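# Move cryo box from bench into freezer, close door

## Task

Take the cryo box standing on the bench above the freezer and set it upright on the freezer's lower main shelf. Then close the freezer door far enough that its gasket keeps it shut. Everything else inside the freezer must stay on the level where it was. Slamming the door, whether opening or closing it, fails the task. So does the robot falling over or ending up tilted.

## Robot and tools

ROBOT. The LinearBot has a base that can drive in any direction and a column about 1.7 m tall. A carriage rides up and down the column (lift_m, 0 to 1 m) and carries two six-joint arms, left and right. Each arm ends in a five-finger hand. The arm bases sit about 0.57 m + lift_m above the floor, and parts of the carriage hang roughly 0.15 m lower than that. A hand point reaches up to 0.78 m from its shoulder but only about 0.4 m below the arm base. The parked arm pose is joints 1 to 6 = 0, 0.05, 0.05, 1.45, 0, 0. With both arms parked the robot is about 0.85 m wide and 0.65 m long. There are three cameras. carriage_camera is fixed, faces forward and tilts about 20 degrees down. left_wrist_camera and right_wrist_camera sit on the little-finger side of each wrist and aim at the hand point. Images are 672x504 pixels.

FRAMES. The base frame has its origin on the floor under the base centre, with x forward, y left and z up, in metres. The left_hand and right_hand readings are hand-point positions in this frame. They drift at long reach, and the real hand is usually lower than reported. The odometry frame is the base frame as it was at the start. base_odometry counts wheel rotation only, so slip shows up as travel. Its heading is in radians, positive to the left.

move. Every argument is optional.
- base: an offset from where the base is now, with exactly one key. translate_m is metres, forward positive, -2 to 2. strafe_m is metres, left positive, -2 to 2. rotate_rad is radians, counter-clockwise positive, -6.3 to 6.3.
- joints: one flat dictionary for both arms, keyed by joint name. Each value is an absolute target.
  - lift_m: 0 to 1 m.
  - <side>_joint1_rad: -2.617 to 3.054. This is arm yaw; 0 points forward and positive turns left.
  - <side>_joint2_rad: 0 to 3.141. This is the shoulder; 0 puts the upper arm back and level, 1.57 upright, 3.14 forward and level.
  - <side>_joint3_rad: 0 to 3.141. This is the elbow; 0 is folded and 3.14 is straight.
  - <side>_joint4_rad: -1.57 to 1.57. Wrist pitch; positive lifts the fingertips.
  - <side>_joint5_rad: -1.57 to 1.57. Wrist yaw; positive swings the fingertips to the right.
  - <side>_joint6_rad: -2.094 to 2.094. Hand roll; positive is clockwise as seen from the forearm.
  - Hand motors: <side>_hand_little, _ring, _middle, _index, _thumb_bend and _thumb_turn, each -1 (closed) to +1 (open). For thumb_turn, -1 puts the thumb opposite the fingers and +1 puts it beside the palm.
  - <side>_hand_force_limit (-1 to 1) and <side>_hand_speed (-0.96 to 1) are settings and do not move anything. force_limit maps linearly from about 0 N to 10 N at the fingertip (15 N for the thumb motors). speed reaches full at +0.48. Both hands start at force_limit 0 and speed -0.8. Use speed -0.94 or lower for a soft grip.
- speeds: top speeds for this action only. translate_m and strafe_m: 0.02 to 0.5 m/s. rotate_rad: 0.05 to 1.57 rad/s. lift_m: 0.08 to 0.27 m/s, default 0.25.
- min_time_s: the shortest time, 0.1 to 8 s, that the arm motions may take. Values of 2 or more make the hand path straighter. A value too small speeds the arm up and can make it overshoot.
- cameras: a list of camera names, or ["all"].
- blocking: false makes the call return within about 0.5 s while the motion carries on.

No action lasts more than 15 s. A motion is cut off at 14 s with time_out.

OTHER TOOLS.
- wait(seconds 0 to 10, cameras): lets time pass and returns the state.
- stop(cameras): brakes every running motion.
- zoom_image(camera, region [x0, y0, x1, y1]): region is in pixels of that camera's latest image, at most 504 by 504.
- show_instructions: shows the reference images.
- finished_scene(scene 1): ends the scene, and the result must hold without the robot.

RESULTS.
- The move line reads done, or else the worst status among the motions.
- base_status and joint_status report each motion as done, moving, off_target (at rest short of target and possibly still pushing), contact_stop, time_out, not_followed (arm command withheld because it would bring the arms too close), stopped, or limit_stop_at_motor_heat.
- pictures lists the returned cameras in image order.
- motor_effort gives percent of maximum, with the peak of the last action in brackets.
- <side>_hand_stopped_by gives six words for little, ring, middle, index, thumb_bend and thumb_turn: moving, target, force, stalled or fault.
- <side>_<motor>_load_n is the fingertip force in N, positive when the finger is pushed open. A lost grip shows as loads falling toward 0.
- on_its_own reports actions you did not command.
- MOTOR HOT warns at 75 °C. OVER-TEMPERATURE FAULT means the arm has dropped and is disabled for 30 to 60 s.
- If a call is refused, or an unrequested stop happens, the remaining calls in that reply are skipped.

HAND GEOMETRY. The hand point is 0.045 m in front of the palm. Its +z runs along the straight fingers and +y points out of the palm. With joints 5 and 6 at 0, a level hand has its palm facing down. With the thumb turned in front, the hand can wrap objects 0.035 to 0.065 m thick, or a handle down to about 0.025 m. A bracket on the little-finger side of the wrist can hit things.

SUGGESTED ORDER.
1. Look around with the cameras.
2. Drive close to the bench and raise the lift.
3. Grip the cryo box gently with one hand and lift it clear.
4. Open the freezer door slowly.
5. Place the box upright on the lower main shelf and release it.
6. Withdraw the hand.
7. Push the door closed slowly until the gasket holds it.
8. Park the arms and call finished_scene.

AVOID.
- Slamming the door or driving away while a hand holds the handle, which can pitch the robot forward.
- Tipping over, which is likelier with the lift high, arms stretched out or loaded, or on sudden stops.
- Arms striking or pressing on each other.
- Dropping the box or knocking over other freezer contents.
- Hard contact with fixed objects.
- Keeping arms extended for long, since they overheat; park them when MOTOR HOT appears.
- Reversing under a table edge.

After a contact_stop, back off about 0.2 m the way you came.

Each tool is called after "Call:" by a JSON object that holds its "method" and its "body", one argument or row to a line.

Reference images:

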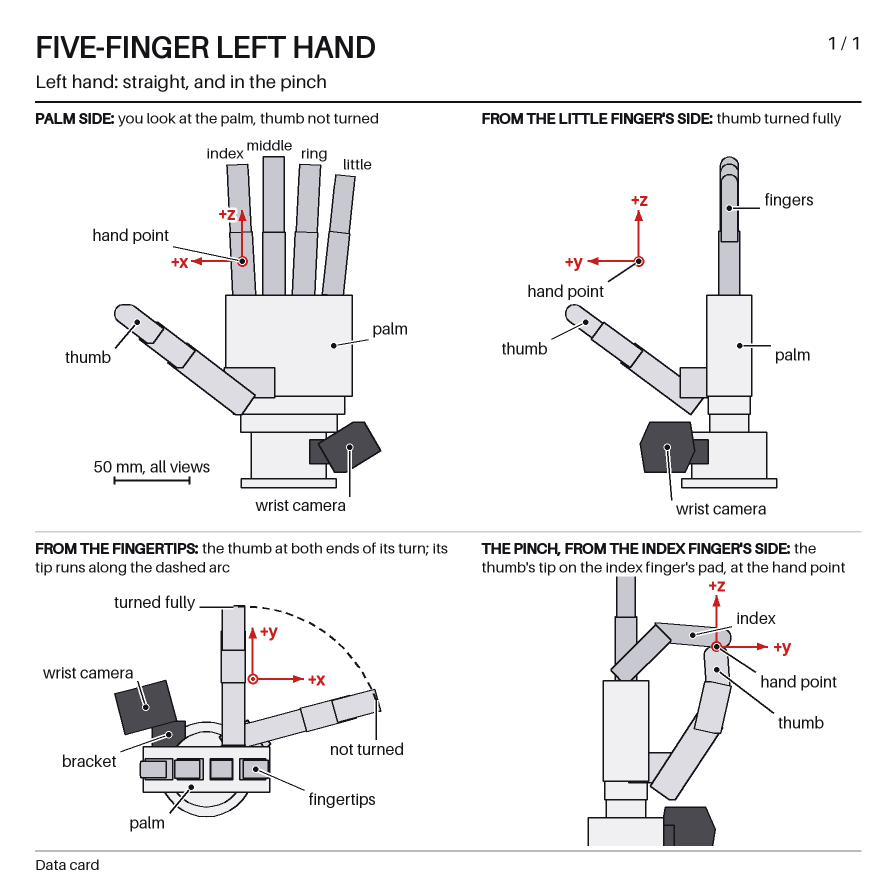

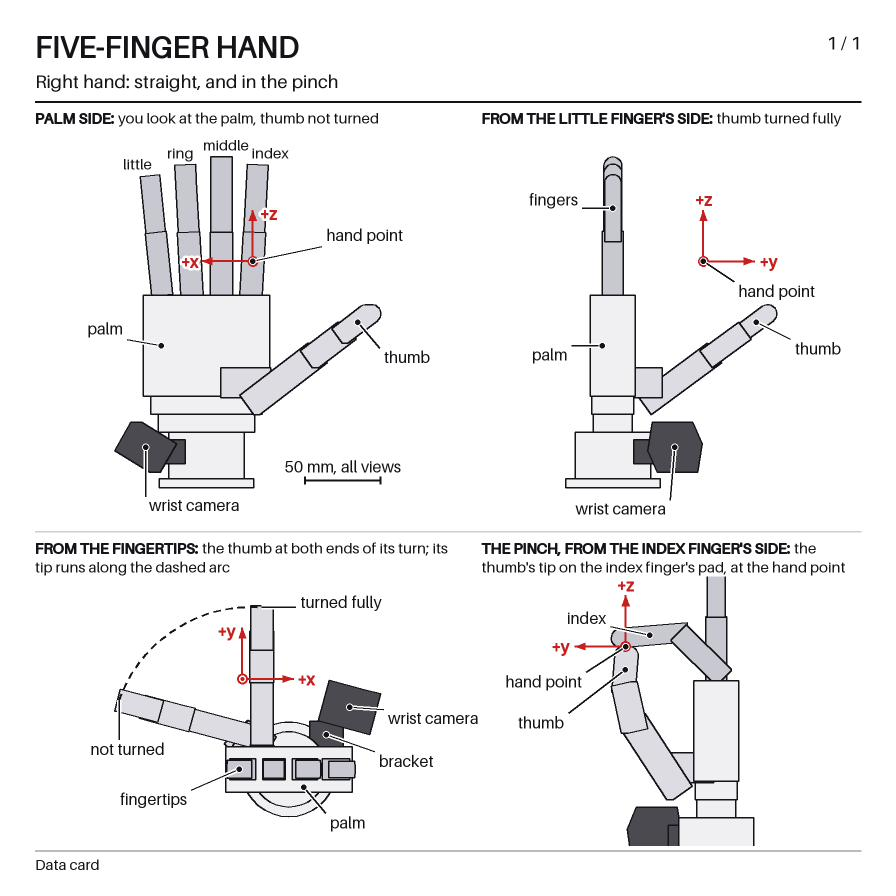

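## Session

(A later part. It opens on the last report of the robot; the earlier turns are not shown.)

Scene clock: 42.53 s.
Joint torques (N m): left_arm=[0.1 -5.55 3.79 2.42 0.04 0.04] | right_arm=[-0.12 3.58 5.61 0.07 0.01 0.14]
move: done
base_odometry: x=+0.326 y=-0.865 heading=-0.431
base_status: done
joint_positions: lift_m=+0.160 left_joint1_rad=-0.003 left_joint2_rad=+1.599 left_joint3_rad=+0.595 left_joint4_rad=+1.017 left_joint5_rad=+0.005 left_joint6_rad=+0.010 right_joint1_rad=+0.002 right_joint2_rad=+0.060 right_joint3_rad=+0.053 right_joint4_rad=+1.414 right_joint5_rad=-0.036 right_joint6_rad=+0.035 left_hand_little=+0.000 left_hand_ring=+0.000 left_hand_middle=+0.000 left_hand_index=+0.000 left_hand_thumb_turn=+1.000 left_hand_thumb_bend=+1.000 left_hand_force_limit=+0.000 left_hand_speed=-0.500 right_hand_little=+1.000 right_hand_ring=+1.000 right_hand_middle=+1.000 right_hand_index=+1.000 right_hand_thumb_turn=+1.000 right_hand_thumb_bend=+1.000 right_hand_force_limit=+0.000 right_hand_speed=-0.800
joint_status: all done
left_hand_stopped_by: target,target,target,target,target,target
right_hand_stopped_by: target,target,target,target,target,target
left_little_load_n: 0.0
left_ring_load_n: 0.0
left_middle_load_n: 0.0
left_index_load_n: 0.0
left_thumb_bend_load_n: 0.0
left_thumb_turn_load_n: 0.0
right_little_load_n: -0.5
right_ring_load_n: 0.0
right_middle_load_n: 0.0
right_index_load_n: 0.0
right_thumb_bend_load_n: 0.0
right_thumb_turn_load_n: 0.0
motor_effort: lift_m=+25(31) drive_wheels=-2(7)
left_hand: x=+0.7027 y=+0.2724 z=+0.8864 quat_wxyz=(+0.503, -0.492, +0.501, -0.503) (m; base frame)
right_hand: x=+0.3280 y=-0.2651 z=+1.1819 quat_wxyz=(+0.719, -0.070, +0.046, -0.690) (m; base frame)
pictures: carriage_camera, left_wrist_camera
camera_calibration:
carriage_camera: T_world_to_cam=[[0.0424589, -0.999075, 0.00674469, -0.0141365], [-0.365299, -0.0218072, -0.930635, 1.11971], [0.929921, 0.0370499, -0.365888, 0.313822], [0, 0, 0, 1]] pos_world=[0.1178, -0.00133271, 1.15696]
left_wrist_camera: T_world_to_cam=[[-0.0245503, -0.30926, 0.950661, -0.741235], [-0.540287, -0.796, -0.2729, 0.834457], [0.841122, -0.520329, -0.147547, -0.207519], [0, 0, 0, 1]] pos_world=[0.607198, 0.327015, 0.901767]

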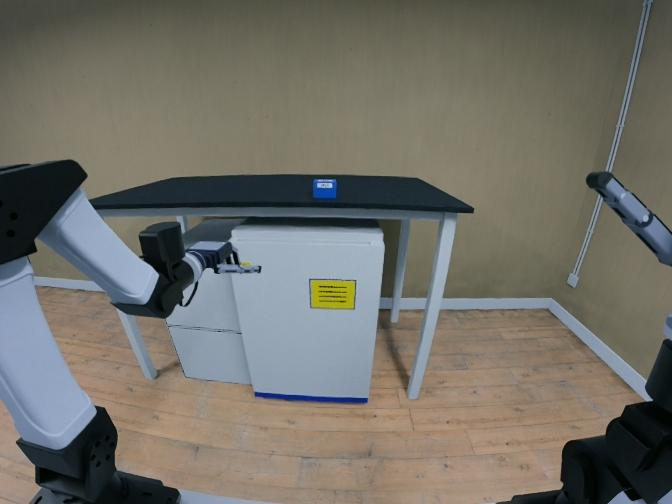

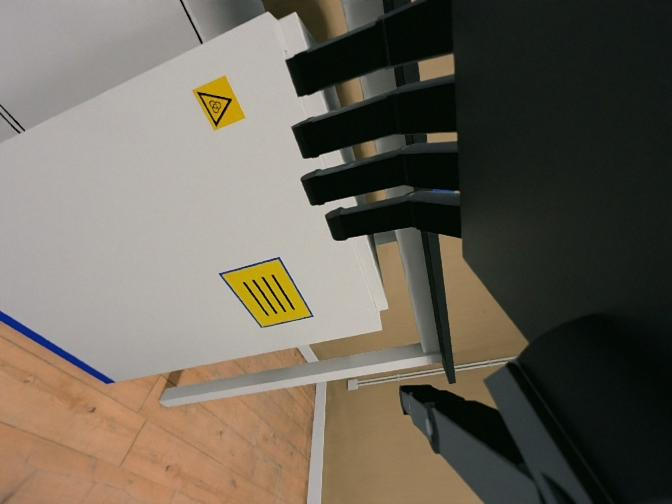

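Call:
{"method": "move", "body": {
  "base": {"translate_m": 0.22},
  "speeds": {"translate_m": 0.15},
  "cameras": ["carriage_camera", "left_wrist_camera"]
}}

Call:
{"method": "zoom_image", "body": {
  "camera": "carriage_camera",
  "region": [140, 220, 300, 340]
}}

Call:
{"method": "zoom_image", "body": {
  "camera": "left_wrist_camera",
  "region": [200, 0, 500, 300]
}}

Scene clock: 45.07 s.
Joint torques (N m): left_arm=[0.1 -5.64 3.78 2.4 0.04 0.04] | right_arm=[-0.13 3.6 5.57 0.04 0.01 0.15]
move: done
base_odometry: x=+0.526 y=-0.957 heading=-0.432
base_status: done
joint_positions: lift_m=+0.160 left_joint1_rad=-0.003 left_joint2_rad=+1.600 left_joint3_rad=+0.595 left_joint4_rad=+1.022 left_joint5_rad=+0.005 left_joint6_rad=+0.010 right_joint1_rad=+0.002 right_joint2_rad=+0.060 right_joint3_rad=+0.053 right_joint4_rad=+1.415 right_joint5_rad=-0.036 right_joint6_rad=+0.035 left_hand_little=+0.000 left_hand_ring=+0.000 left_hand_middle=+0.000 left_hand_index=+0.000 left_hand_thumb_turn=+1.000 left_hand_thumb_bend=+1.000 left_hand_force_limit=+0.000 left_hand_speed=-0.500 right_hand_little=+1.000 right_hand_ring=+1.000 right_hand_middle=+1.000 right_hand_index=+1.000 right_hand_thumb_turn=+1.000 right_hand_thumb_bend=+1.000 right_hand_force_limit=+0.000 right_hand_speed=-0.800
joint_status: not commanded
left_hand_stopped_by: target,target,target,target,target,target
right_hand_stopped_by: target,target,target,target,target,target
left_little_load_n: 0.0
left_ring_load_n: 0.0
left_middle_load_n: 0.0
left_index_load_n: 0.0
left_thumb_bend_load_n: 0.0
left_thumb_turn_load_n: 0.0
right_little_load_n: 0.0
right_ring_load_n: 0.0
right_middle_load_n: 0.0
right_index_load_n: 0.0
right_thumb_bend_load_n: 0.0
right_thumb_turn_load_n: 0.0
motor_effort: lift_m=+25(25) drive_wheels=-5(11)
left_hand: x=+0.7030 y=+0.2724 z=+0.8871 quat_wxyz=(+0.504, -0.491, +0.500, -0.504) (m; base frame)
right_hand: x=+0.3277 y=-0.2651 z=+1.1820 quat_wxyz=(+0.719, -0.069, +0.046, -0.690) (m; base frame)
pictures: carriage_camera, left_wrist_camera
camera_calibration:
carriage_camera: T_world_to_cam=[[0.0424589, -0.999075, 0.00674469, -0.0141365], [-0.365299, -0.0218072, -0.930635, 1.11971], [0.929921, 0.0370499, -0.365888, 0.313822], [0, 0, 0, 1]] pos_world=[0.1178, -0.00133271, 1.15696]
left_wrist_camera: T_world_to_cam=[[-0.0278468, -0.309251, 0.950573, -0.739535], [-0.539339, -0.796002, -0.274764, 0.835835], [0.841628, -0.520332, -0.144625, -0.210653], [0, 0, 0, 1]] pos_world=[0.607495, 0.327015, 0.902174]

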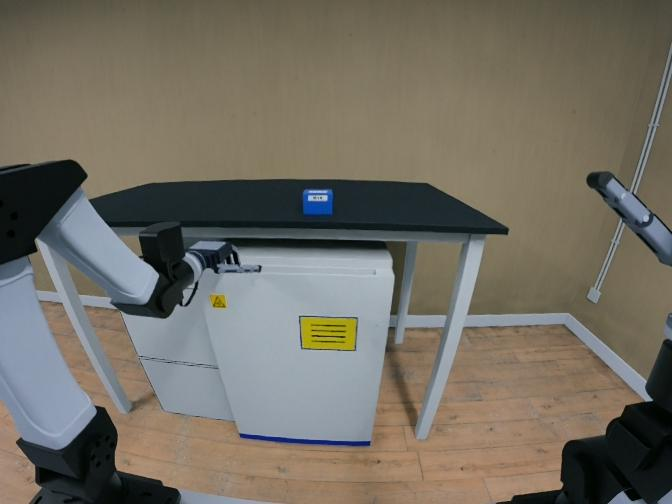

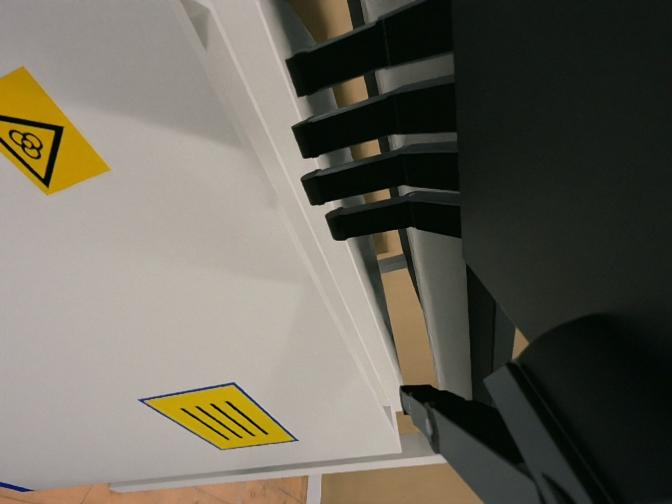

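Scaled by 3.150 from the camera's 672x504 image, which has a finer 960x720 frame.

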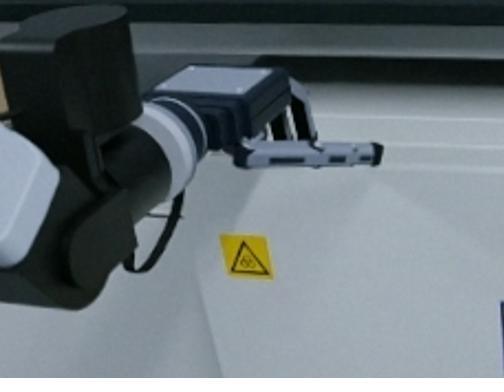

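Scaled by 1.680 from the camera's 672x504 image, which has a finer 960x720 frame.

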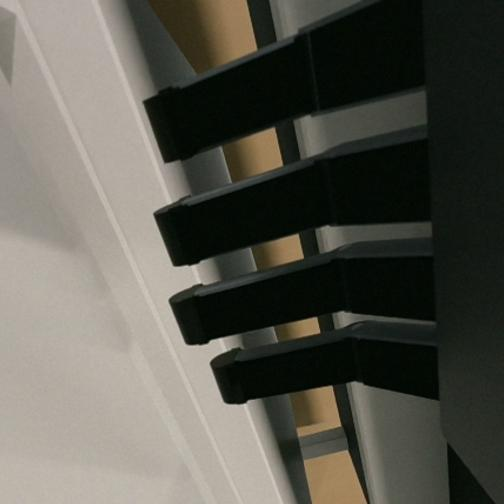

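Call:
{"method": "zoom_image", "body": {
  "camera": "left_wrist_camera",
  "region": [160, 0, 320, 120]
}}

Call:
{"method": "zoom_image", "body": {
  "camera": "left_wrist_camera",
  "region": [260, 200, 420, 320]
}}

Scaled by 3.150 from the camera's 672x504 image, which has a finer 960x720 frame.

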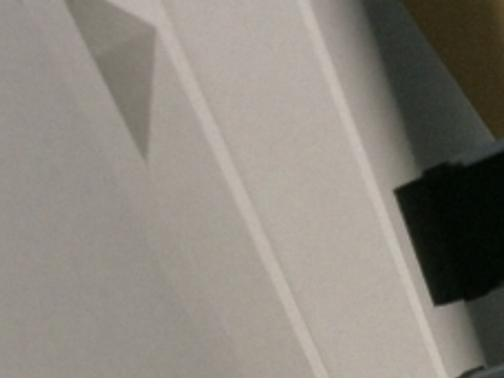

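Scaled by 3.150 from the camera's 672x504 image, which has a finer 960x720 frame.

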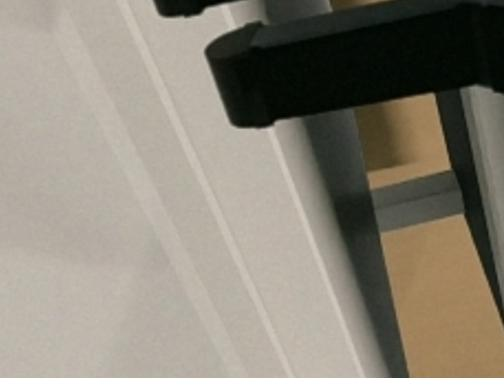

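Call:
{"method": "move", "body": {
  "base": {"translate_m": 0.065},
  "joints": {"lift_m": 0.145},
  "speeds": {"translate_m": 0.08},
  "cameras": ["carriage_camera", "left_wrist_camera"]
}}

Call:
{"method": "zoom_image", "body": {
  "camera": "left_wrist_camera",
  "region": [200, 20, 440, 260]
}}

Call:
{"method": "zoom_image", "body": {
  "camera": "carriage_camera",
  "region": [140, 220, 300, 340]
}}

Scene clock: 47.80 s.
Joint torques (N m): left_arm=[0.1 -6.16 4.34 2.34 0.06 0.04] | right_arm=[-0.18 3.44 5.64 0.05 0.02 0.14]
move: done
base_odometry: x=+0.585 y=-0.984 heading=-0.432
base_status: done
joint_positions: lift_m=+0.145 left_joint1_rad=-0.003 left_joint2_rad=+1.606 left_joint3_rad=+0.587 left_joint4_rad=+1.028 left_joint5_rad=+0.005 left_joint6_rad=+0.009 right_joint1_rad=+0.002 right_joint2_rad=+0.060 right_joint3_rad=+0.053 right_joint4_rad=+1.415 right_joint5_rad=-0.036 right_joint6_rad=+0.035 left_hand_little=+0.000 left_hand_ring=+0.000 left_hand_middle=-0.001 left_hand_index=+0.000 left_hand_thumb_turn=+1.000 left_hand_thumb_bend=+1.000 left_hand_force_limit=+0.000 left_hand_speed=-0.500 right_hand_little=+1.000 right_hand_ring=+1.000 right_hand_middle=+1.000 right_hand_index=+1.000 right_hand_thumb_turn=+1.000 right_hand_thumb_bend=+1.000 right_hand_force_limit=+0.000 right_hand_speed=-0.800
joint_status: all done
left_hand_stopped_by: target,target,target,target,target,target
right_hand_stopped_by: target,target,target,target,target,target
left_little_load_n: 0.0
left_ring_load_n: -3.0
left_middle_load_n: -4.5
left_index_load_n: 0.0
left_thumb_bend_load_n: 0.0
left_thumb_turn_load_n: -0.5
right_little_load_n: 0.0
right_ring_load_n: 0.0
right_middle_load_n: 0.0
right_index_load_n: 0.0
right_thumb_bend_load_n: 0.0
right_thumb_turn_load_n: 0.0
motor_effort: lift_m=+26(29) drive_wheels=+3(14)
left_hand: x=+0.7016 y=+0.2724 z=+0.8673 quat_wxyz=(+0.502, -0.493, +0.502, -0.502) (m; base frame)
right_hand: x=+0.3278 y=-0.2651 z=+1.1669 quat_wxyz=(+0.719, -0.070, +0.046, -0.690) (m; base frame)
pictures: carriage_camera, left_wrist_camera
camera_calibration:
carriage_camera: T_world_to_cam=[[0.0424589, -0.999075, 0.00674469, -0.0140346], [-0.365299, -0.0218072, -0.930635, 1.10566], [0.929921, 0.0370499, -0.365888, 0.308297], [0, 0, 0, 1]] pos_world=[0.1178, -0.00133271, 1.14186]
left_wrist_camera: T_world_to_cam=[[-0.0202338, -0.3089, 0.950879, -0.726498], [-0.541563, -0.796076, -0.270135, 0.827197], [0.840416, -0.520427, -0.151181, -0.205757], [0, 0, 0, 1]] pos_world=[0.606201, 0.327015, 0.88316]

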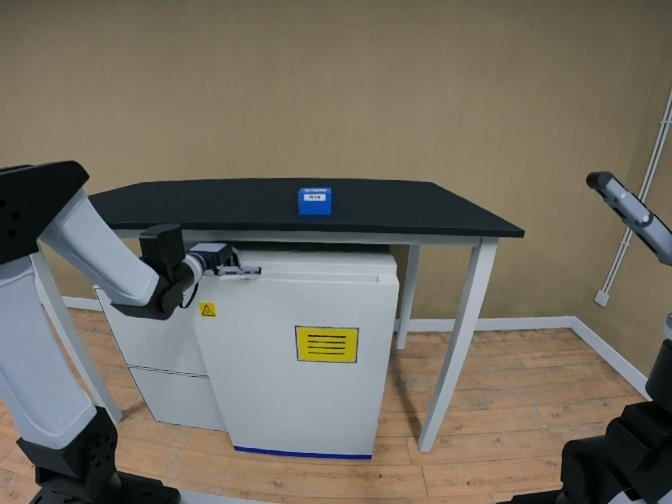

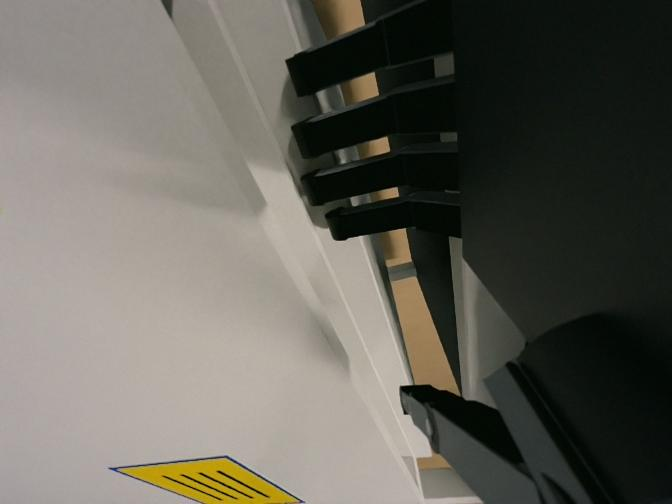

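Scaled by 2.100 from the camera's 672x504 image, which has a finer 960x720 frame.

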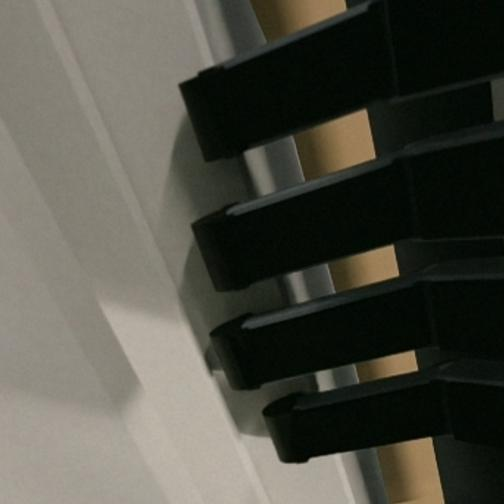

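Scaled by 3.150 from the camera's 672x504 image, which has a finer 960x720 frame.

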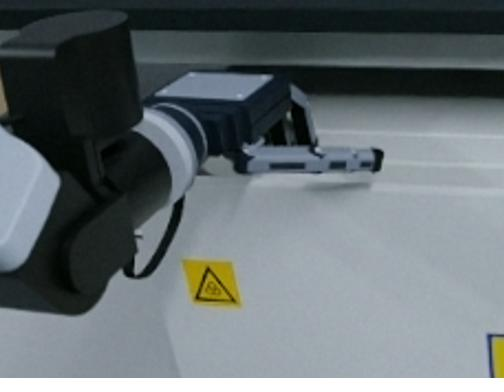

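Call:
{"method": "move", "body": {
  "base": {"translate_m": -0.022},
  "speeds": {"translate_m": 0.05},
  "cameras": ["left_wrist_camera"]
}}

Call:
{"method": "zoom_image", "body": {
  "camera": "left_wrist_camera",
  "region": [200, 20, 440, 260]
}}

Scene clock: 49.00 s.
Joint torques (N m): left_arm=[0.1 -6.17 4.34 2.32 0.05 0.04] | right_arm=[-0.16 3.6 5.63 0.03 0.02 0.14]
move: done
base_odometry: x=+0.565 y=-0.975 heading=-0.432
base_status: done
joint_positions: lift_m=+0.145 left_joint1_rad=-0.003 left_joint2_rad=+1.606 left_joint3_rad=+0.587 left_joint4_rad=+1.028 left_joint5_rad=+0.005 left_joint6_rad=+0.009 right_joint1_rad=+0.002 right_joint2_rad=+0.060 right_joint3_rad=+0.053 right_joint4_rad=+1.415 right_joint5_rad=-0.036 right_joint6_rad=+0.035 left_hand_little=+0.000 left_hand_ring=+0.000 left_hand_middle=+0.000 left_hand_index=+0.000 left_hand_thumb_turn=+1.000 left_hand_thumb_bend=+1.000 left_hand_force_limit=+0.000 left_hand_speed=-0.500 right_hand_little=+1.000 right_hand_ring=+1.000 right_hand_middle=+1.000 right_hand_index=+1.000 right_hand_thumb_turn=+1.000 right_hand_thumb_bend=+1.000 right_hand_force_limit=+0.000 right_hand_speed=-0.800
joint_status: not commanded
left_hand_stopped_by: target,target,target,target,target,target
right_hand_stopped_by: target,target,target,target,target,target
left_little_load_n: 0.0
left_ring_load_n: 0.0
left_middle_load_n: 0.0
left_index_load_n: 0.0
left_thumb_bend_load_n: -0.5
left_thumb_turn_load_n: 0.0
right_little_load_n: 0.0
right_ring_load_n: 0.0
right_middle_load_n: 0.0
right_index_load_n: 0.0
right_thumb_bend_load_n: 0.0
right_thumb_turn_load_n: 0.0
motor_effort: lift_m=+26(26) drive_wheels=+1(13)
left_hand: x=+0.7016 y=+0.2724 z=+0.8674 quat_wxyz=(+0.502, -0.493, +0.502, -0.502) (m; base frame)
right_hand: x=+0.3277 y=-0.2651 z=+1.1669 quat_wxyz=(+0.719, -0.069, +0.046, -0.690) (m; base frame)
pictures: left_wrist_camera
camera_calibration:
left_wrist_camera: T_world_to_cam=[[-0.0205758, -0.308901, 0.950871, -0.726379], [-0.541445, -0.796088, -0.270335, 0.827333], [0.840484, -0.520407, -0.150873, -0.206062], [0, 0, 0, 1]] pos_world=[0.606201, 0.327015, 0.883261]

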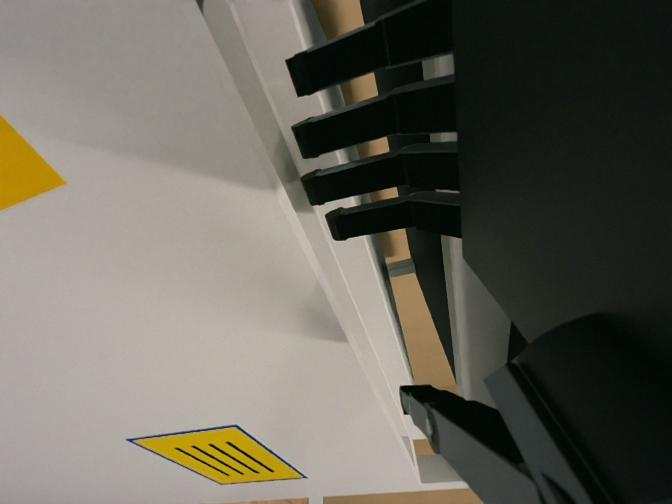

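Scaled by 2.100 from the camera's 672x504 image, which has a finer 960x720 frame.

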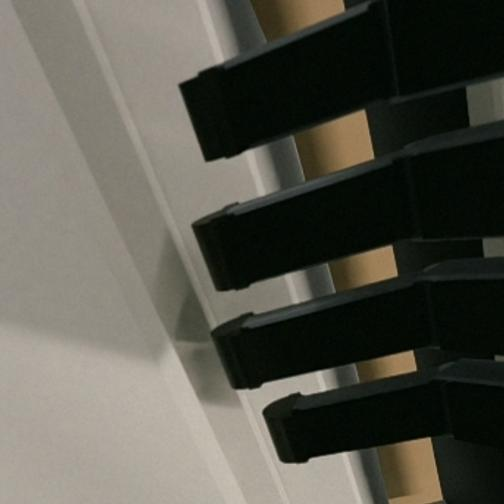

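Call:
{"method": "move", "body": {
  "joints": {"lift_m": 0.115},
  "speeds": {"lift_m": 0.08},
  "cameras": ["left_wrist_camera"]
}}

Call:
{"method": "zoom_image", "body": {
  "camera": "left_wrist_camera",
  "region": [200, 20, 440, 260]
}}

Scene clock: 49.90 s.
Joint torques (N m): left_arm=[0.13 -6.19 4.33 2.35 0.04 0.04] | right_arm=[-0.1 3.6 5.67 0.04 0.01 0.14]
move: done
base_odometry: x=+0.565 y=-0.975 heading=-0.432
base_status: not commanded
joint_positions: lift_m=+0.115 left_joint1_rad=-0.003 left_joint2_rad=+1.606 left_joint3_rad=+0.587 left_joint4_rad=+1.026 left_joint5_rad=+0.005 left_joint6_rad=+0.009 right_joint1_rad=+0.002 right_joint2_rad=+0.060 right_joint3_rad=+0.053 right_joint4_rad=+1.415 right_joint5_rad=-0.036 right_joint6_rad=+0.035 left_hand_little=+0.000 left_hand_ring=+0.000 left_hand_middle=+0.000 left_hand_index=+0.000 left_hand_thumb_turn=+1.000 left_hand_thumb_bend=+1.000 left_hand_force_limit=+0.000 left_hand_speed=-0.500 right_hand_little=+1.000 right_hand_ring=+1.000 right_hand_middle=+1.000 right_hand_index=+1.000 right_hand_thumb_turn=+1.000 right_hand_thumb_bend=+1.000 right_hand_force_limit=+0.000 right_hand_speed=-0.800
joint_status: all done
left_hand_stopped_by: target,target,target,target,target,target
right_hand_stopped_by: target,target,target,target,target,target
left_little_load_n: 0.0
left_ring_load_n: 0.0
left_middle_load_n: 0.0
left_index_load_n: 0.0
left_thumb_bend_load_n: 0.0
left_thumb_turn_load_n: -0.5
right_little_load_n: 0.0
right_ring_load_n: 0.0
right_middle_load_n: 0.0
right_index_load_n: -0.5
right_thumb_bend_load_n: 0.0
right_thumb_turn_load_n: 0.0
motor_effort: lift_m=+26(28) drive_wheels=+1(2)
left_hand: x=+0.7015 y=+0.2724 z=+0.8369 quat_wxyz=(+0.502, -0.494, +0.503, -0.501) (m; base frame)
right_hand: x=+0.3277 y=-0.2651 z=+1.1369 quat_wxyz=(+0.719, -0.069, +0.046, -0.690) (m; base frame)
pictures: left_wrist_camera
camera_calibration:
left_wrist_camera: T_world_to_cam=[[-0.0187823, -0.308946, 0.950894, -0.698561], [-0.541966, -0.796068, -0.269348, 0.818583], [0.84019, -0.520411, -0.152486, -0.209094], [0, 0, 0, 1]] pos_world=[0.606203, 0.327015, 0.852857]

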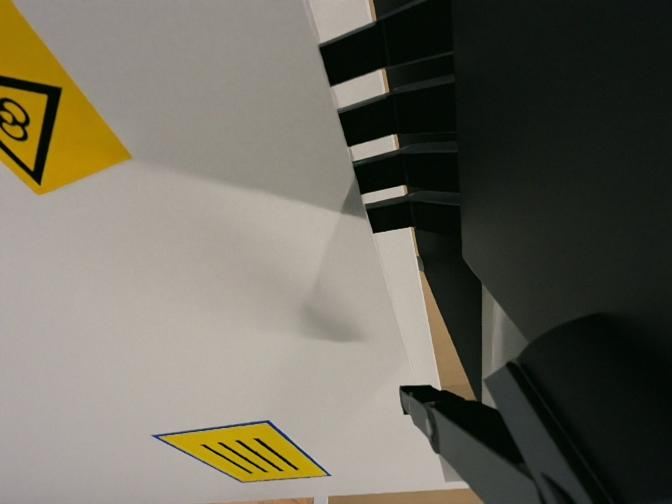

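Scaled by 2.100 from the camera's 672x504 image, which has a finer 960x720 frame.

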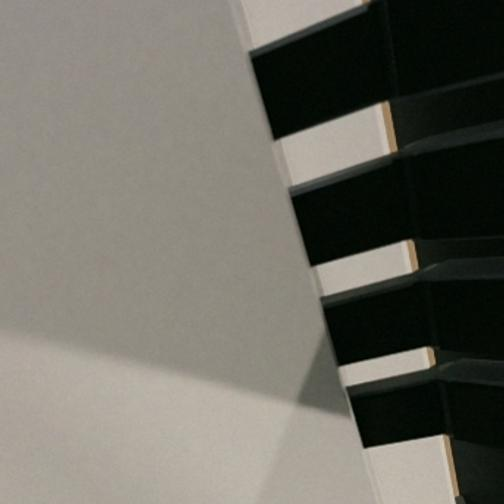

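Call:
{"method": "move", "body": {
  "joints": {"lift_m": 0.1, "left_hand_force_limit": 1},
  "speeds": {"lift_m": 0.08},
  "cameras": ["left_wrist_camera", "carriage_camera"]
}}

Call:
{"method": "zoom_image", "body": {
  "camera": "carriage_camera",
  "region": [140, 220, 300, 340]
}}

Scene clock: 50.53 s.
Joint torques (N m): left_arm=[0.1 -6.17 4.37 1.93 0.05 0.05] | right_arm=[-0.1 3.62 5.68 0.04 0 0.14]
move: done
base_odometry: x=+0.565 y=-0.975 heading=-0.432
base_status: not commanded
joint_positions: lift_m=+0.100 left_joint1_rad=-0.003 left_joint2_rad=+1.606 left_joint3_rad=+0.587 left_joint4_rad=+1.063 left_joint5_rad=+0.005 left_joint6_rad=+0.008 right_joint1_rad=+0.002 right_joint2_rad=+0.060 right_joint3_rad=+0.053 right_joint4_rad=+1.415 right_joint5_rad=-0.036 right_joint6_rad=+0.035 left_hand_little=+0.000 left_hand_ring=+0.000 left_hand_middle=+0.000 left_hand_index=+0.000 left_hand_thumb_turn=+1.000 left_hand_thumb_bend=+1.000 left_hand_force_limit=+1.000 left_hand_speed=-0.500 right_hand_little=+1.000 right_hand_ring=+1.000 right_hand_middle=+1.000 right_hand_index=+1.000 right_hand_thumb_turn=+1.000 right_hand_thumb_bend=+1.000 right_hand_force_limit=+0.000 right_hand_speed=-0.800
joint_status: all done
left_hand_stopped_by: target,target,target,target,target,target
right_hand_stopped_by: target,target,target,target,target,target
left_little_load_n: 0.0
left_ring_load_n: 0.0
left_middle_load_n: 0.0
left_index_load_n: 0.0
left_thumb_bend_load_n: 0.0
left_thumb_turn_load_n: -0.5
right_little_load_n: 0.0
right_ring_load_n: 0.0
right_middle_load_n: 0.0
right_index_load_n: 0.0
right_thumb_bend_load_n: 0.0
right_thumb_turn_load_n: 0.0
motor_effort: lift_m=+25(27) drive_wheels=+1(2)
left_hand: x=+0.7035 y=+0.2724 z=+0.8319 quat_wxyz=(+0.511, -0.485, +0.493, -0.511) (m; base frame)
right_hand: x=+0.3277 y=-0.2651 z=+1.1220 quat_wxyz=(+0.719, -0.069, +0.046, -0.690) (m; base frame)
pictures: carriage_camera, left_wrist_camera
camera_calibration:
carriage_camera: T_world_to_cam=[[0.0424589, -0.999075, 0.00674469, -0.0137318], [-0.365299, -0.0218072, -0.930635, 1.06387], [0.929921, 0.0370499, -0.365888, 0.291869], [0, 0, 0, 1]] pos_world=[0.1178, -0.00133271, 1.09696]
left_wrist_camera: T_world_to_cam=[[-0.0534925, -0.30774, 0.949966, -0.668975], [-0.531529, -0.796582, -0.287982, 0.82651], [0.84535, -0.520339, -0.120962, -0.241375], [0, 0, 0, 1]] pos_world=[0.607575, 0.326916, 0.844327]

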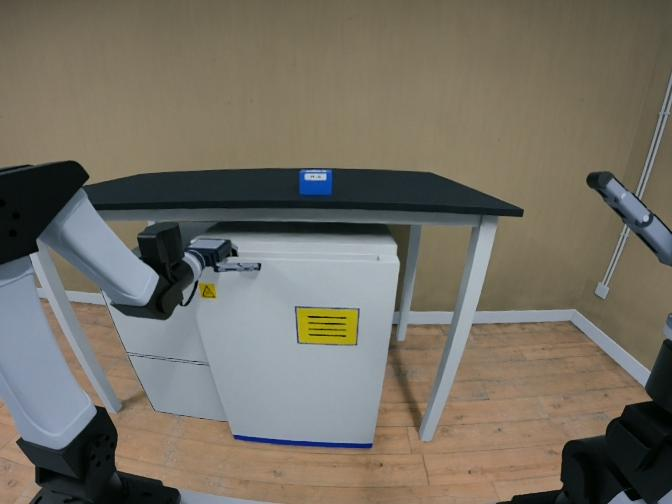

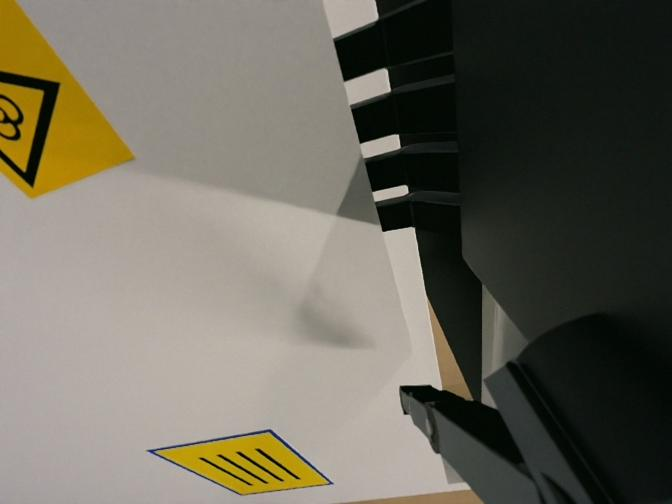

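Scaled by 3.150 from the camera's 672x504 image, which has a finer 960x720 frame.

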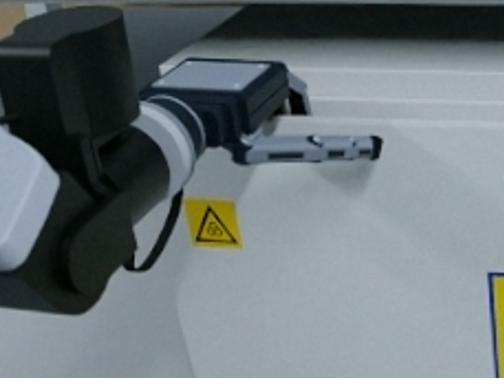

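Call:
{"method": "move", "body": {
  "joints": {"lift_m": 0.108},
  "speeds": {"lift_m": 0.08}
}}

Call:
{"method": "move", "body": {
  "base": {"translate_m": -0.03},
  "speeds": {"translate_m": 0.03},
  "cameras": ["left_wrist_camera", "carriage_camera"]
}}

Scene clock: 51.30 s.
Joint torques (N m): left_arm=[0.12 -6.16 4.4 2.18 0.04 0.05] | right_arm=[-0.14 3.56 5.64 0.05 0.01 0.15]
move: done
base_odometry: x=+0.565 y=-0.975 heading=-0.432
base_status: not commanded
joint_positions: lift_m=+0.108 left_joint1_rad=-0.003 left_joint2_rad=+1.606 left_joint3_rad=+0.587 left_joint4_rad=+1.039 left_joint5_rad=+0.005 left_joint6_rad=+0.008 right_joint1_rad=+0.002 right_joint2_rad=+0.060 right_joint3_rad=+0.053 right_joint4_rad=+1.414 right_joint5_rad=-0.036 right_joint6_rad=+0.035 left_hand_little=+0.000 left_hand_ring=+0.000 left_hand_middle=+0.000 left_hand_index=+0.000 left_hand_thumb_turn=+1.000 left_hand_thumb_bend=+1.000 left_hand_force_limit=+1.000 left_hand_speed=-0.500 right_hand_little=+1.000 right_hand_ring=+1.000 right_hand_middle=+1.000 right_hand_index=+1.000 right_hand_thumb_turn=+1.000 right_hand_thumb_bend=+1.000 right_hand_force_limit=+0.000 right_hand_speed=-0.800
joint_status: all done
left_hand_stopped_by: target,target,target,target,target,target
right_hand_stopped_by: target,target,target,target,target,target
left_little_load_n: 0.0
left_ring_load_n: 0.0
left_middle_load_n: 0.0
left_index_load_n: 0.0
left_thumb_bend_load_n: 0.0
left_thumb_turn_load_n: -0.5
right_little_load_n: 0.0
right_ring_load_n: 0.0
right_middle_load_n: 0.0
right_index_load_n: 0.0
right_thumb_bend_load_n: 0.0
right_thumb_turn_load_n: 0.0
motor_effort: lift_m=+26(33) drive_wheels=+1(3)
left_hand: x=+0.7023 y=+0.2724 z=+0.8334 quat_wxyz=(+0.505, -0.491, +0.499, -0.505) (m; base frame)
right_hand: x=+0.3280 y=-0.2651 z=+1.1298 quat_wxyz=(+0.719, -0.070, +0.046, -0.690) (m; base frame)
pictures: none

Scene clock: 52.80 s.
Joint torques (N m): left_arm=[0.13 -8.27 3.41 2.04 0.14 0.07] | right_arm=[-0.1 3.58 5.63 0.06 0.01 0.14]
move: done
base_odometry: x=+0.538 y=-0.962 heading=-0.432
base_status: done
joint_positions: lift_m=+0.108 left_joint1_rad=-0.004 left_joint2_rad=+1.627 left_joint3_rad=+0.598 left_joint4_rad=+1.053 left_joint5_rad=-0.003 left_joint6_rad=+0.007 right_joint1_rad=+0.002 right_joint2_rad=+0.060 right_joint3_rad=+0.053 right_joint4_rad=+1.414 right_joint5_rad=-0.036 right_joint6_rad=+0.035 left_hand_little=+0.000 left_hand_ring=+0.000 left_hand_middle=+0.000 left_hand_index=+0.000 left_hand_thumb_turn=+1.000 left_hand_thumb_bend=+1.000 left_hand_force_limit=+1.000 left_hand_speed=-0.500 right_hand_little=+1.000 right_hand_ring=+1.000 right_hand_middle=+1.000 right_hand_index=+1.000 right_hand_thumb_turn=+1.000 right_hand_thumb_bend=+1.000 right_hand_force_limit=+0.000 right_hand_speed=-0.800
joint_status: not commanded
left_hand_stopped_by: target,target,target,target,target,target
right_hand_stopped_by: target,target,target,target,target,target
left_little_load_n: 0.0
left_ring_load_n: 0.0
left_middle_load_n: 0.5
left_index_load_n: 1.0
left_thumb_bend_load_n: 0.0
left_thumb_turn_load_n: 0.0
right_little_load_n: 0.0
right_ring_load_n: 0.0
right_middle_load_n: 0.0
right_index_load_n: 0.0
right_thumb_bend_load_n: 0.0
right_thumb_turn_load_n: 0.0
motor_effort: lift_m=+26(26) drive_wheels=-2(13)
left_hand: x=+0.7066 y=+0.2736 z=+0.8328 quat_wxyz=(+0.507, -0.492, +0.496, -0.505) (m; base frame)
right_hand: x=+0.3279 y=-0.2651 z=+1.1299 quat_wxyz=(+0.719, -0.070, +0.046, -0.690) (m; base frame)
pictures: carriage_camera, left_wrist_camera
camera_calibration:
carriage_camera: T_world_to_cam=[[0.0424589, -0.999075, 0.00674469, -0.0137857], [-0.365299, -0.0218072, -0.930635, 1.07132], [0.929921, 0.0370499, -0.365888, 0.294796], [0, 0, 0, 1]] pos_world=[0.1178, -0.00133271, 1.10496]
left_wrist_camera: T_world_to_cam=[[-0.0331424, -0.306398, 0.951326, -0.685118], [-0.531158, -0.800902, -0.276455, 0.820647], [0.846624, -0.514467, -0.136202, -0.233072], [0, 0, 0, 1]] pos_world=[0.610511, 0.327431, 0.846898]

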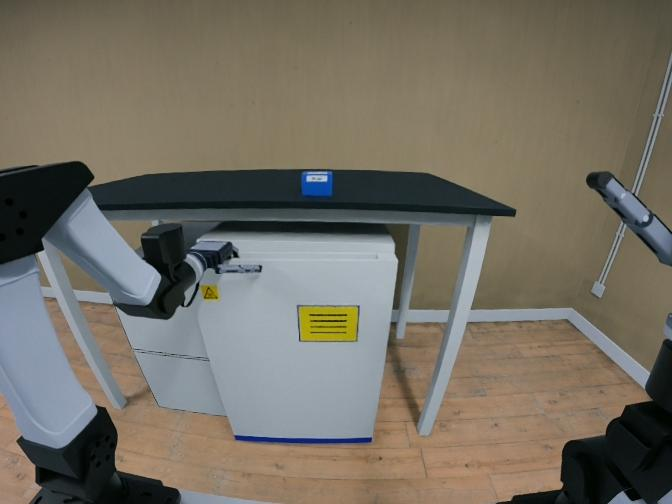

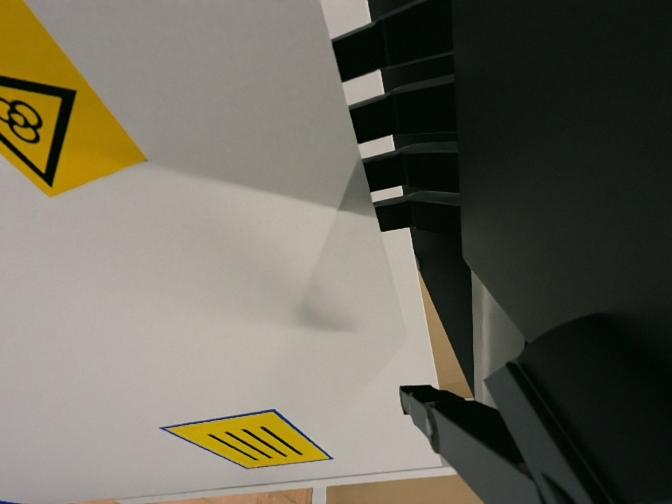

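Call:
{"method": "move", "body": {
  "base": {"translate_m": -0.025},
  "speeds": {"translate_m": 0.03},
  "cameras": ["left_wrist_camera", "carriage_camera"]
}}

Call:
{"method": "zoom_image", "body": {
  "camera": "carriage_camera",
  "region": [180, 210, 420, 340]
}}

Scene clock: 54.43 s.
Joint torques (N m): left_arm=[0.16 -8.31 3.44 2.04 0.07 0.08] | right_arm=[-0.09 3.58 5.64 0.08 0.02 0.14]
move: done
base_odometry: x=+0.515 y=-0.952 heading=-0.432
base_status: done
joint_positions: lift_m=+0.108 left_joint1_rad=-0.004 left_joint2_rad=+1.627 left_joint3_rad=+0.598 left_joint4_rad=+1.053 left_joint5_rad=+0.003 left_joint6_rad=+0.005 right_joint1_rad=+0.002 right_joint2_rad=+0.060 right_joint3_rad=+0.053 right_joint4_rad=+1.414 right_joint5_rad=-0.036 right_joint6_rad=+0.035 left_hand_little=+0.000 left_hand_ring=+0.000 left_hand_middle=+0.000 left_hand_index=+0.000 left_hand_thumb_turn=+1.000 left_hand_thumb_bend=+1.000 left_hand_force_limit=+1.000 left_hand_speed=-0.500 right_hand_little=+1.000 right_hand_ring=+1.000 right_hand_middle=+1.000 right_hand_index=+1.000 right_hand_thumb_turn=+1.000 right_hand_thumb_bend=+1.000 right_hand_force_limit=+0.000 right_hand_speed=-0.800
joint_status: not commanded
left_hand_stopped_by: target,target,target,target,target,target
right_hand_stopped_by: target,target,target,target,target,target
left_little_load_n: 0.5
left_ring_load_n: 0.0
left_middle_load_n: 0.0
left_index_load_n: 1.0
left_thumb_bend_load_n: 0.0
left_thumb_turn_load_n: -0.5
right_little_load_n: 0.0
right_ring_load_n: 0.0
right_middle_load_n: 0.0
right_index_load_n: 0.0
right_thumb_bend_load_n: 0.0
right_thumb_turn_load_n: 0.0
motor_effort: lift_m=+26(26) drive_wheels=+3(12)
left_hand: x=+0.7064 y=+0.2724 z=+0.8327 quat_wxyz=(+0.506, -0.491, +0.497, -0.506) (m; base frame)
right_hand: x=+0.3281 y=-0.2651 z=+1.1298 quat_wxyz=(+0.719, -0.070, +0.046, -0.690) (m; base frame)
pictures: carriage_camera, left_wrist_camera
camera_calibration:
carriage_camera: T_world_to_cam=[[0.0424589, -0.999075, 0.00674469, -0.0137857], [-0.365299, -0.0218072, -0.930635, 1.07132], [0.929921, 0.0370499, -0.365888, 0.294796], [0, 0, 0, 1]] pos_world=[0.1178, -0.00133271, 1.10496]
left_wrist_camera: T_world_to_cam=[[-0.0344128, -0.3049, 0.951762, -0.685259], [-0.535573, -0.798411, -0.275138, 0.821078], [0.843788, -0.519206, -0.135821, -0.230544], [0, 0, 0, 1]] pos_world=[0.610696, 0.326922, 0.846801]

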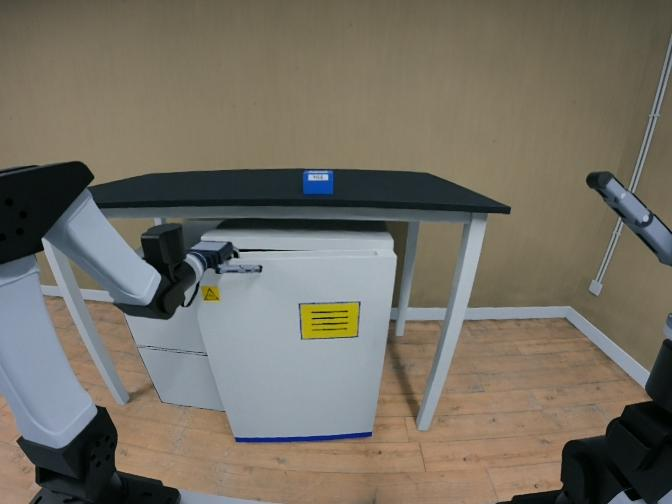

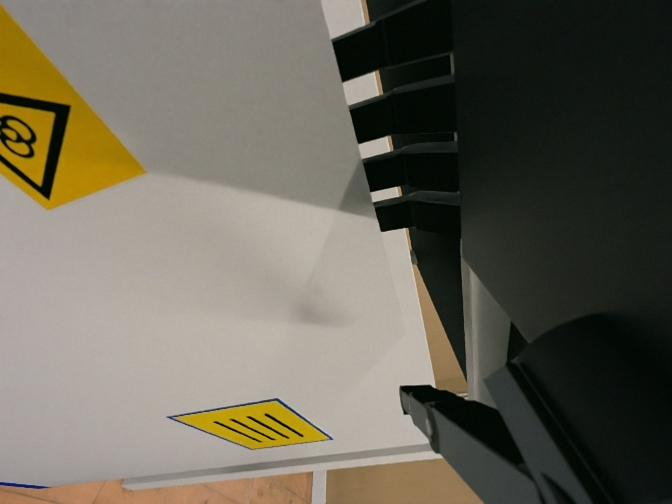

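Scaled by 2.100 from the camera's 672x504 image, which has a finer 960x720 frame.

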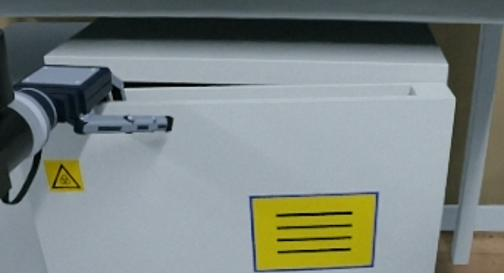

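Call:
{"method": "move", "body": {
  "base": {"translate_m": -0.03},
  "joints": {"left_joint5_rad": -0.1},
  "speeds": {"translate_m": 0.03},
  "min_time_s": 1.5
}}

Call:
{"method": "move", "body": {
  "base": {"translate_m": -0.03},
  "speeds": {"translate_m": 0.03},
  "cameras": ["left_wrist_camera", "carriage_camera"]
}}

Call:
{"method": "zoom_image", "body": {
  "camera": "carriage_camera",
  "region": [180, 210, 420, 340]
}}

Scene clock: 56.87 s.
Joint torques (N m): left_arm=[0.14 -8.27 3.44 2.04 -0.17 0.11] | right_arm=[-0.09 3.52 5.63 0.06 0.01 0.14]
move: done
base_odometry: x=+0.488 y=-0.939 heading=-0.432
base_status: done
joint_positions: lift_m=+0.108 left_joint1_rad=-0.004 left_joint2_rad=+1.627 left_joint3_rad=+0.598 left_joint4_rad=+1.053 left_joint5_rad=-0.076 left_joint6_rad=+0.004 right_joint1_rad=+0.002 right_joint2_rad=+0.060 right_joint3_rad=+0.053 right_joint4_rad=+1.414 right_joint5_rad=-0.036 right_joint6_rad=+0.035 left_hand_little=+0.000 left_hand_ring=+0.000 left_hand_middle=+0.000 left_hand_index=+0.000 left_hand_thumb_turn=+1.000 left_hand_thumb_bend=+1.000 left_hand_force_limit=+1.000 left_hand_speed=-0.500 right_hand_little=+1.000 right_hand_ring=+1.000 right_hand_middle=+1.000 right_hand_index=+1.000 right_hand_thumb_turn=+1.000 right_hand_thumb_bend=+1.000 right_hand_force_limit=+0.000 right_hand_speed=-0.800
joint_status: all done
left_hand_stopped_by: target,target,target,target,target,target
right_hand_stopped_by: target,target,target,target,target,target
left_little_load_n: 0.0
left_ring_load_n: 0.0
left_middle_load_n: 0.0
left_index_load_n: 1.0
left_thumb_bend_load_n: 0.0
left_thumb_turn_load_n: -0.5
right_little_load_n: 0.5
right_ring_load_n: 0.0
right_middle_load_n: 0.0
right_index_load_n: 0.0
right_thumb_bend_load_n: 0.0
right_thumb_turn_load_n: 0.0
motor_effort: lift_m=+26(26) drive_wheels=-5(14)
left_hand: x=+0.7083 y=+0.2877 z=+0.8328 quat_wxyz=(+0.524, -0.511, +0.476, -0.487) (m; base frame)
right_hand: x=+0.3281 y=-0.2651 z=+1.1298 quat_wxyz=(+0.719, -0.070, +0.046, -0.690) (m; base frame)
pictures: none

Scene clock: 58.30 s.
Joint torques (N m): left_arm=[0.14 -8.29 3.45 2.06 -0.02 0.12] | right_arm=[-0.12 3.51 5.63 0.1 0.01 0.13]
move: done
base_odometry: x=+0.461 y=-0.927 heading=-0.432
base_status: done
joint_positions: lift_m=+0.108 left_joint1_rad=-0.004 left_joint2_rad=+1.627 left_joint3_rad=+0.598 left_joint4_rad=+1.052 left_joint5_rad=-0.089 left_joint6_rad=+0.003 right_joint1_rad=+0.002 right_joint2_rad=+0.060 right_joint3_rad=+0.053 right_joint4_rad=+1.414 right_joint5_rad=-0.036 right_joint6_rad=+0.035 left_hand_little=+0.000 left_hand_ring=+0.000 left_hand_middle=+0.000 left_hand_index=+0.000 left_hand_thumb_turn=+1.000 left_hand_thumb_bend=+1.000 left_hand_force_limit=+1.000 left_hand_speed=-0.500 right_hand_little=+1.000 right_hand_ring=+1.000 right_hand_middle=+1.000 right_hand_index=+1.000 right_hand_thumb_turn=+1.000 right_hand_thumb_bend=+1.000 right_hand_force_limit=+0.000 right_hand_speed=-0.800
joint_status: not commanded
left_hand_stopped_by: target,target,target,target,target,target
right_hand_stopped_by: target,target,target,target,target,target
left_little_load_n: 0.0
left_ring_load_n: -0.5
left_middle_load_n: 0.5
left_index_load_n: 1.0
left_thumb_bend_load_n: 0.0
left_thumb_turn_load_n: -0.5
right_little_load_n: 0.0
right_ring_load_n: 0.0
right_middle_load_n: 0.0
right_index_load_n: 0.0
right_thumb_bend_load_n: 0.0
right_thumb_turn_load_n: 0.0
motor_effort: lift_m=+26(26) drive_wheels=-5(12)
left_hand: x=+0.7084 y=+0.2902 z=+0.8326 quat_wxyz=(+0.527, -0.515, +0.473, -0.483) (m; base frame)
right_hand: x=+0.3281 y=-0.2651 z=+1.1298 quat_wxyz=(+0.719, -0.070, +0.046, -0.690) (m; base frame)
pictures: carriage_camera, left_wrist_camera
camera_calibration:
carriage_camera: T_world_to_cam=[[0.0424589, -0.999075, 0.00674469, -0.0137857], [-0.365299, -0.0218072, -0.930635, 1.07132], [0.929921, 0.0370499, -0.365888, 0.294796], [0, 0, 0, 1]] pos_world=[0.1178, -0.00133271, 1.10496]
left_wrist_camera: T_world_to_cam=[[-0.00595339, -0.302504, 0.95313, -0.70176], [-0.460501, -0.845236, -0.271137, 0.793354], [0.887639, -0.440531, -0.134271, -0.278265], [0, 0, 0, 1]] pos_world=[0.608161, 0.335702, 0.846613]

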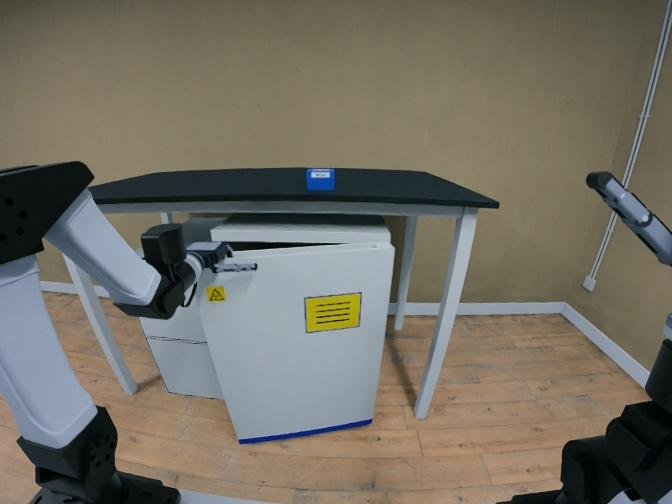

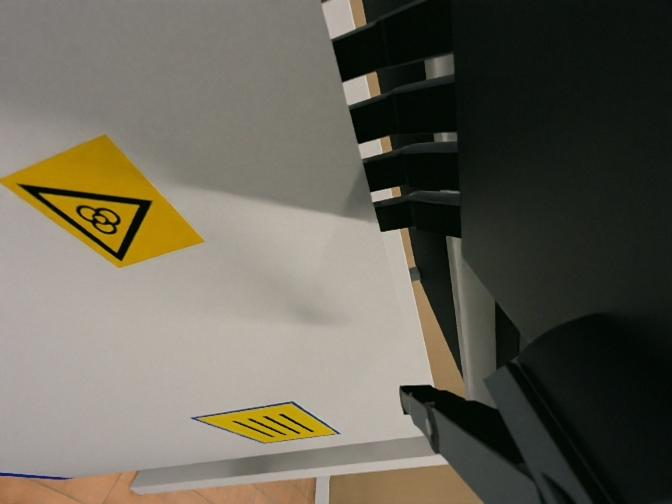

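Scaled by 2.100 from the camera's 672x504 image, which has a finer 960x720 frame.

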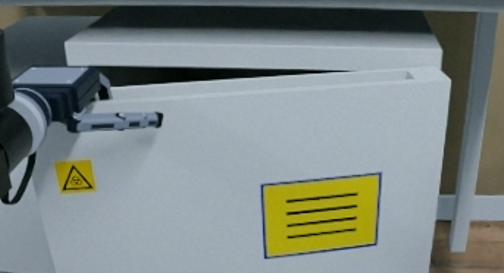

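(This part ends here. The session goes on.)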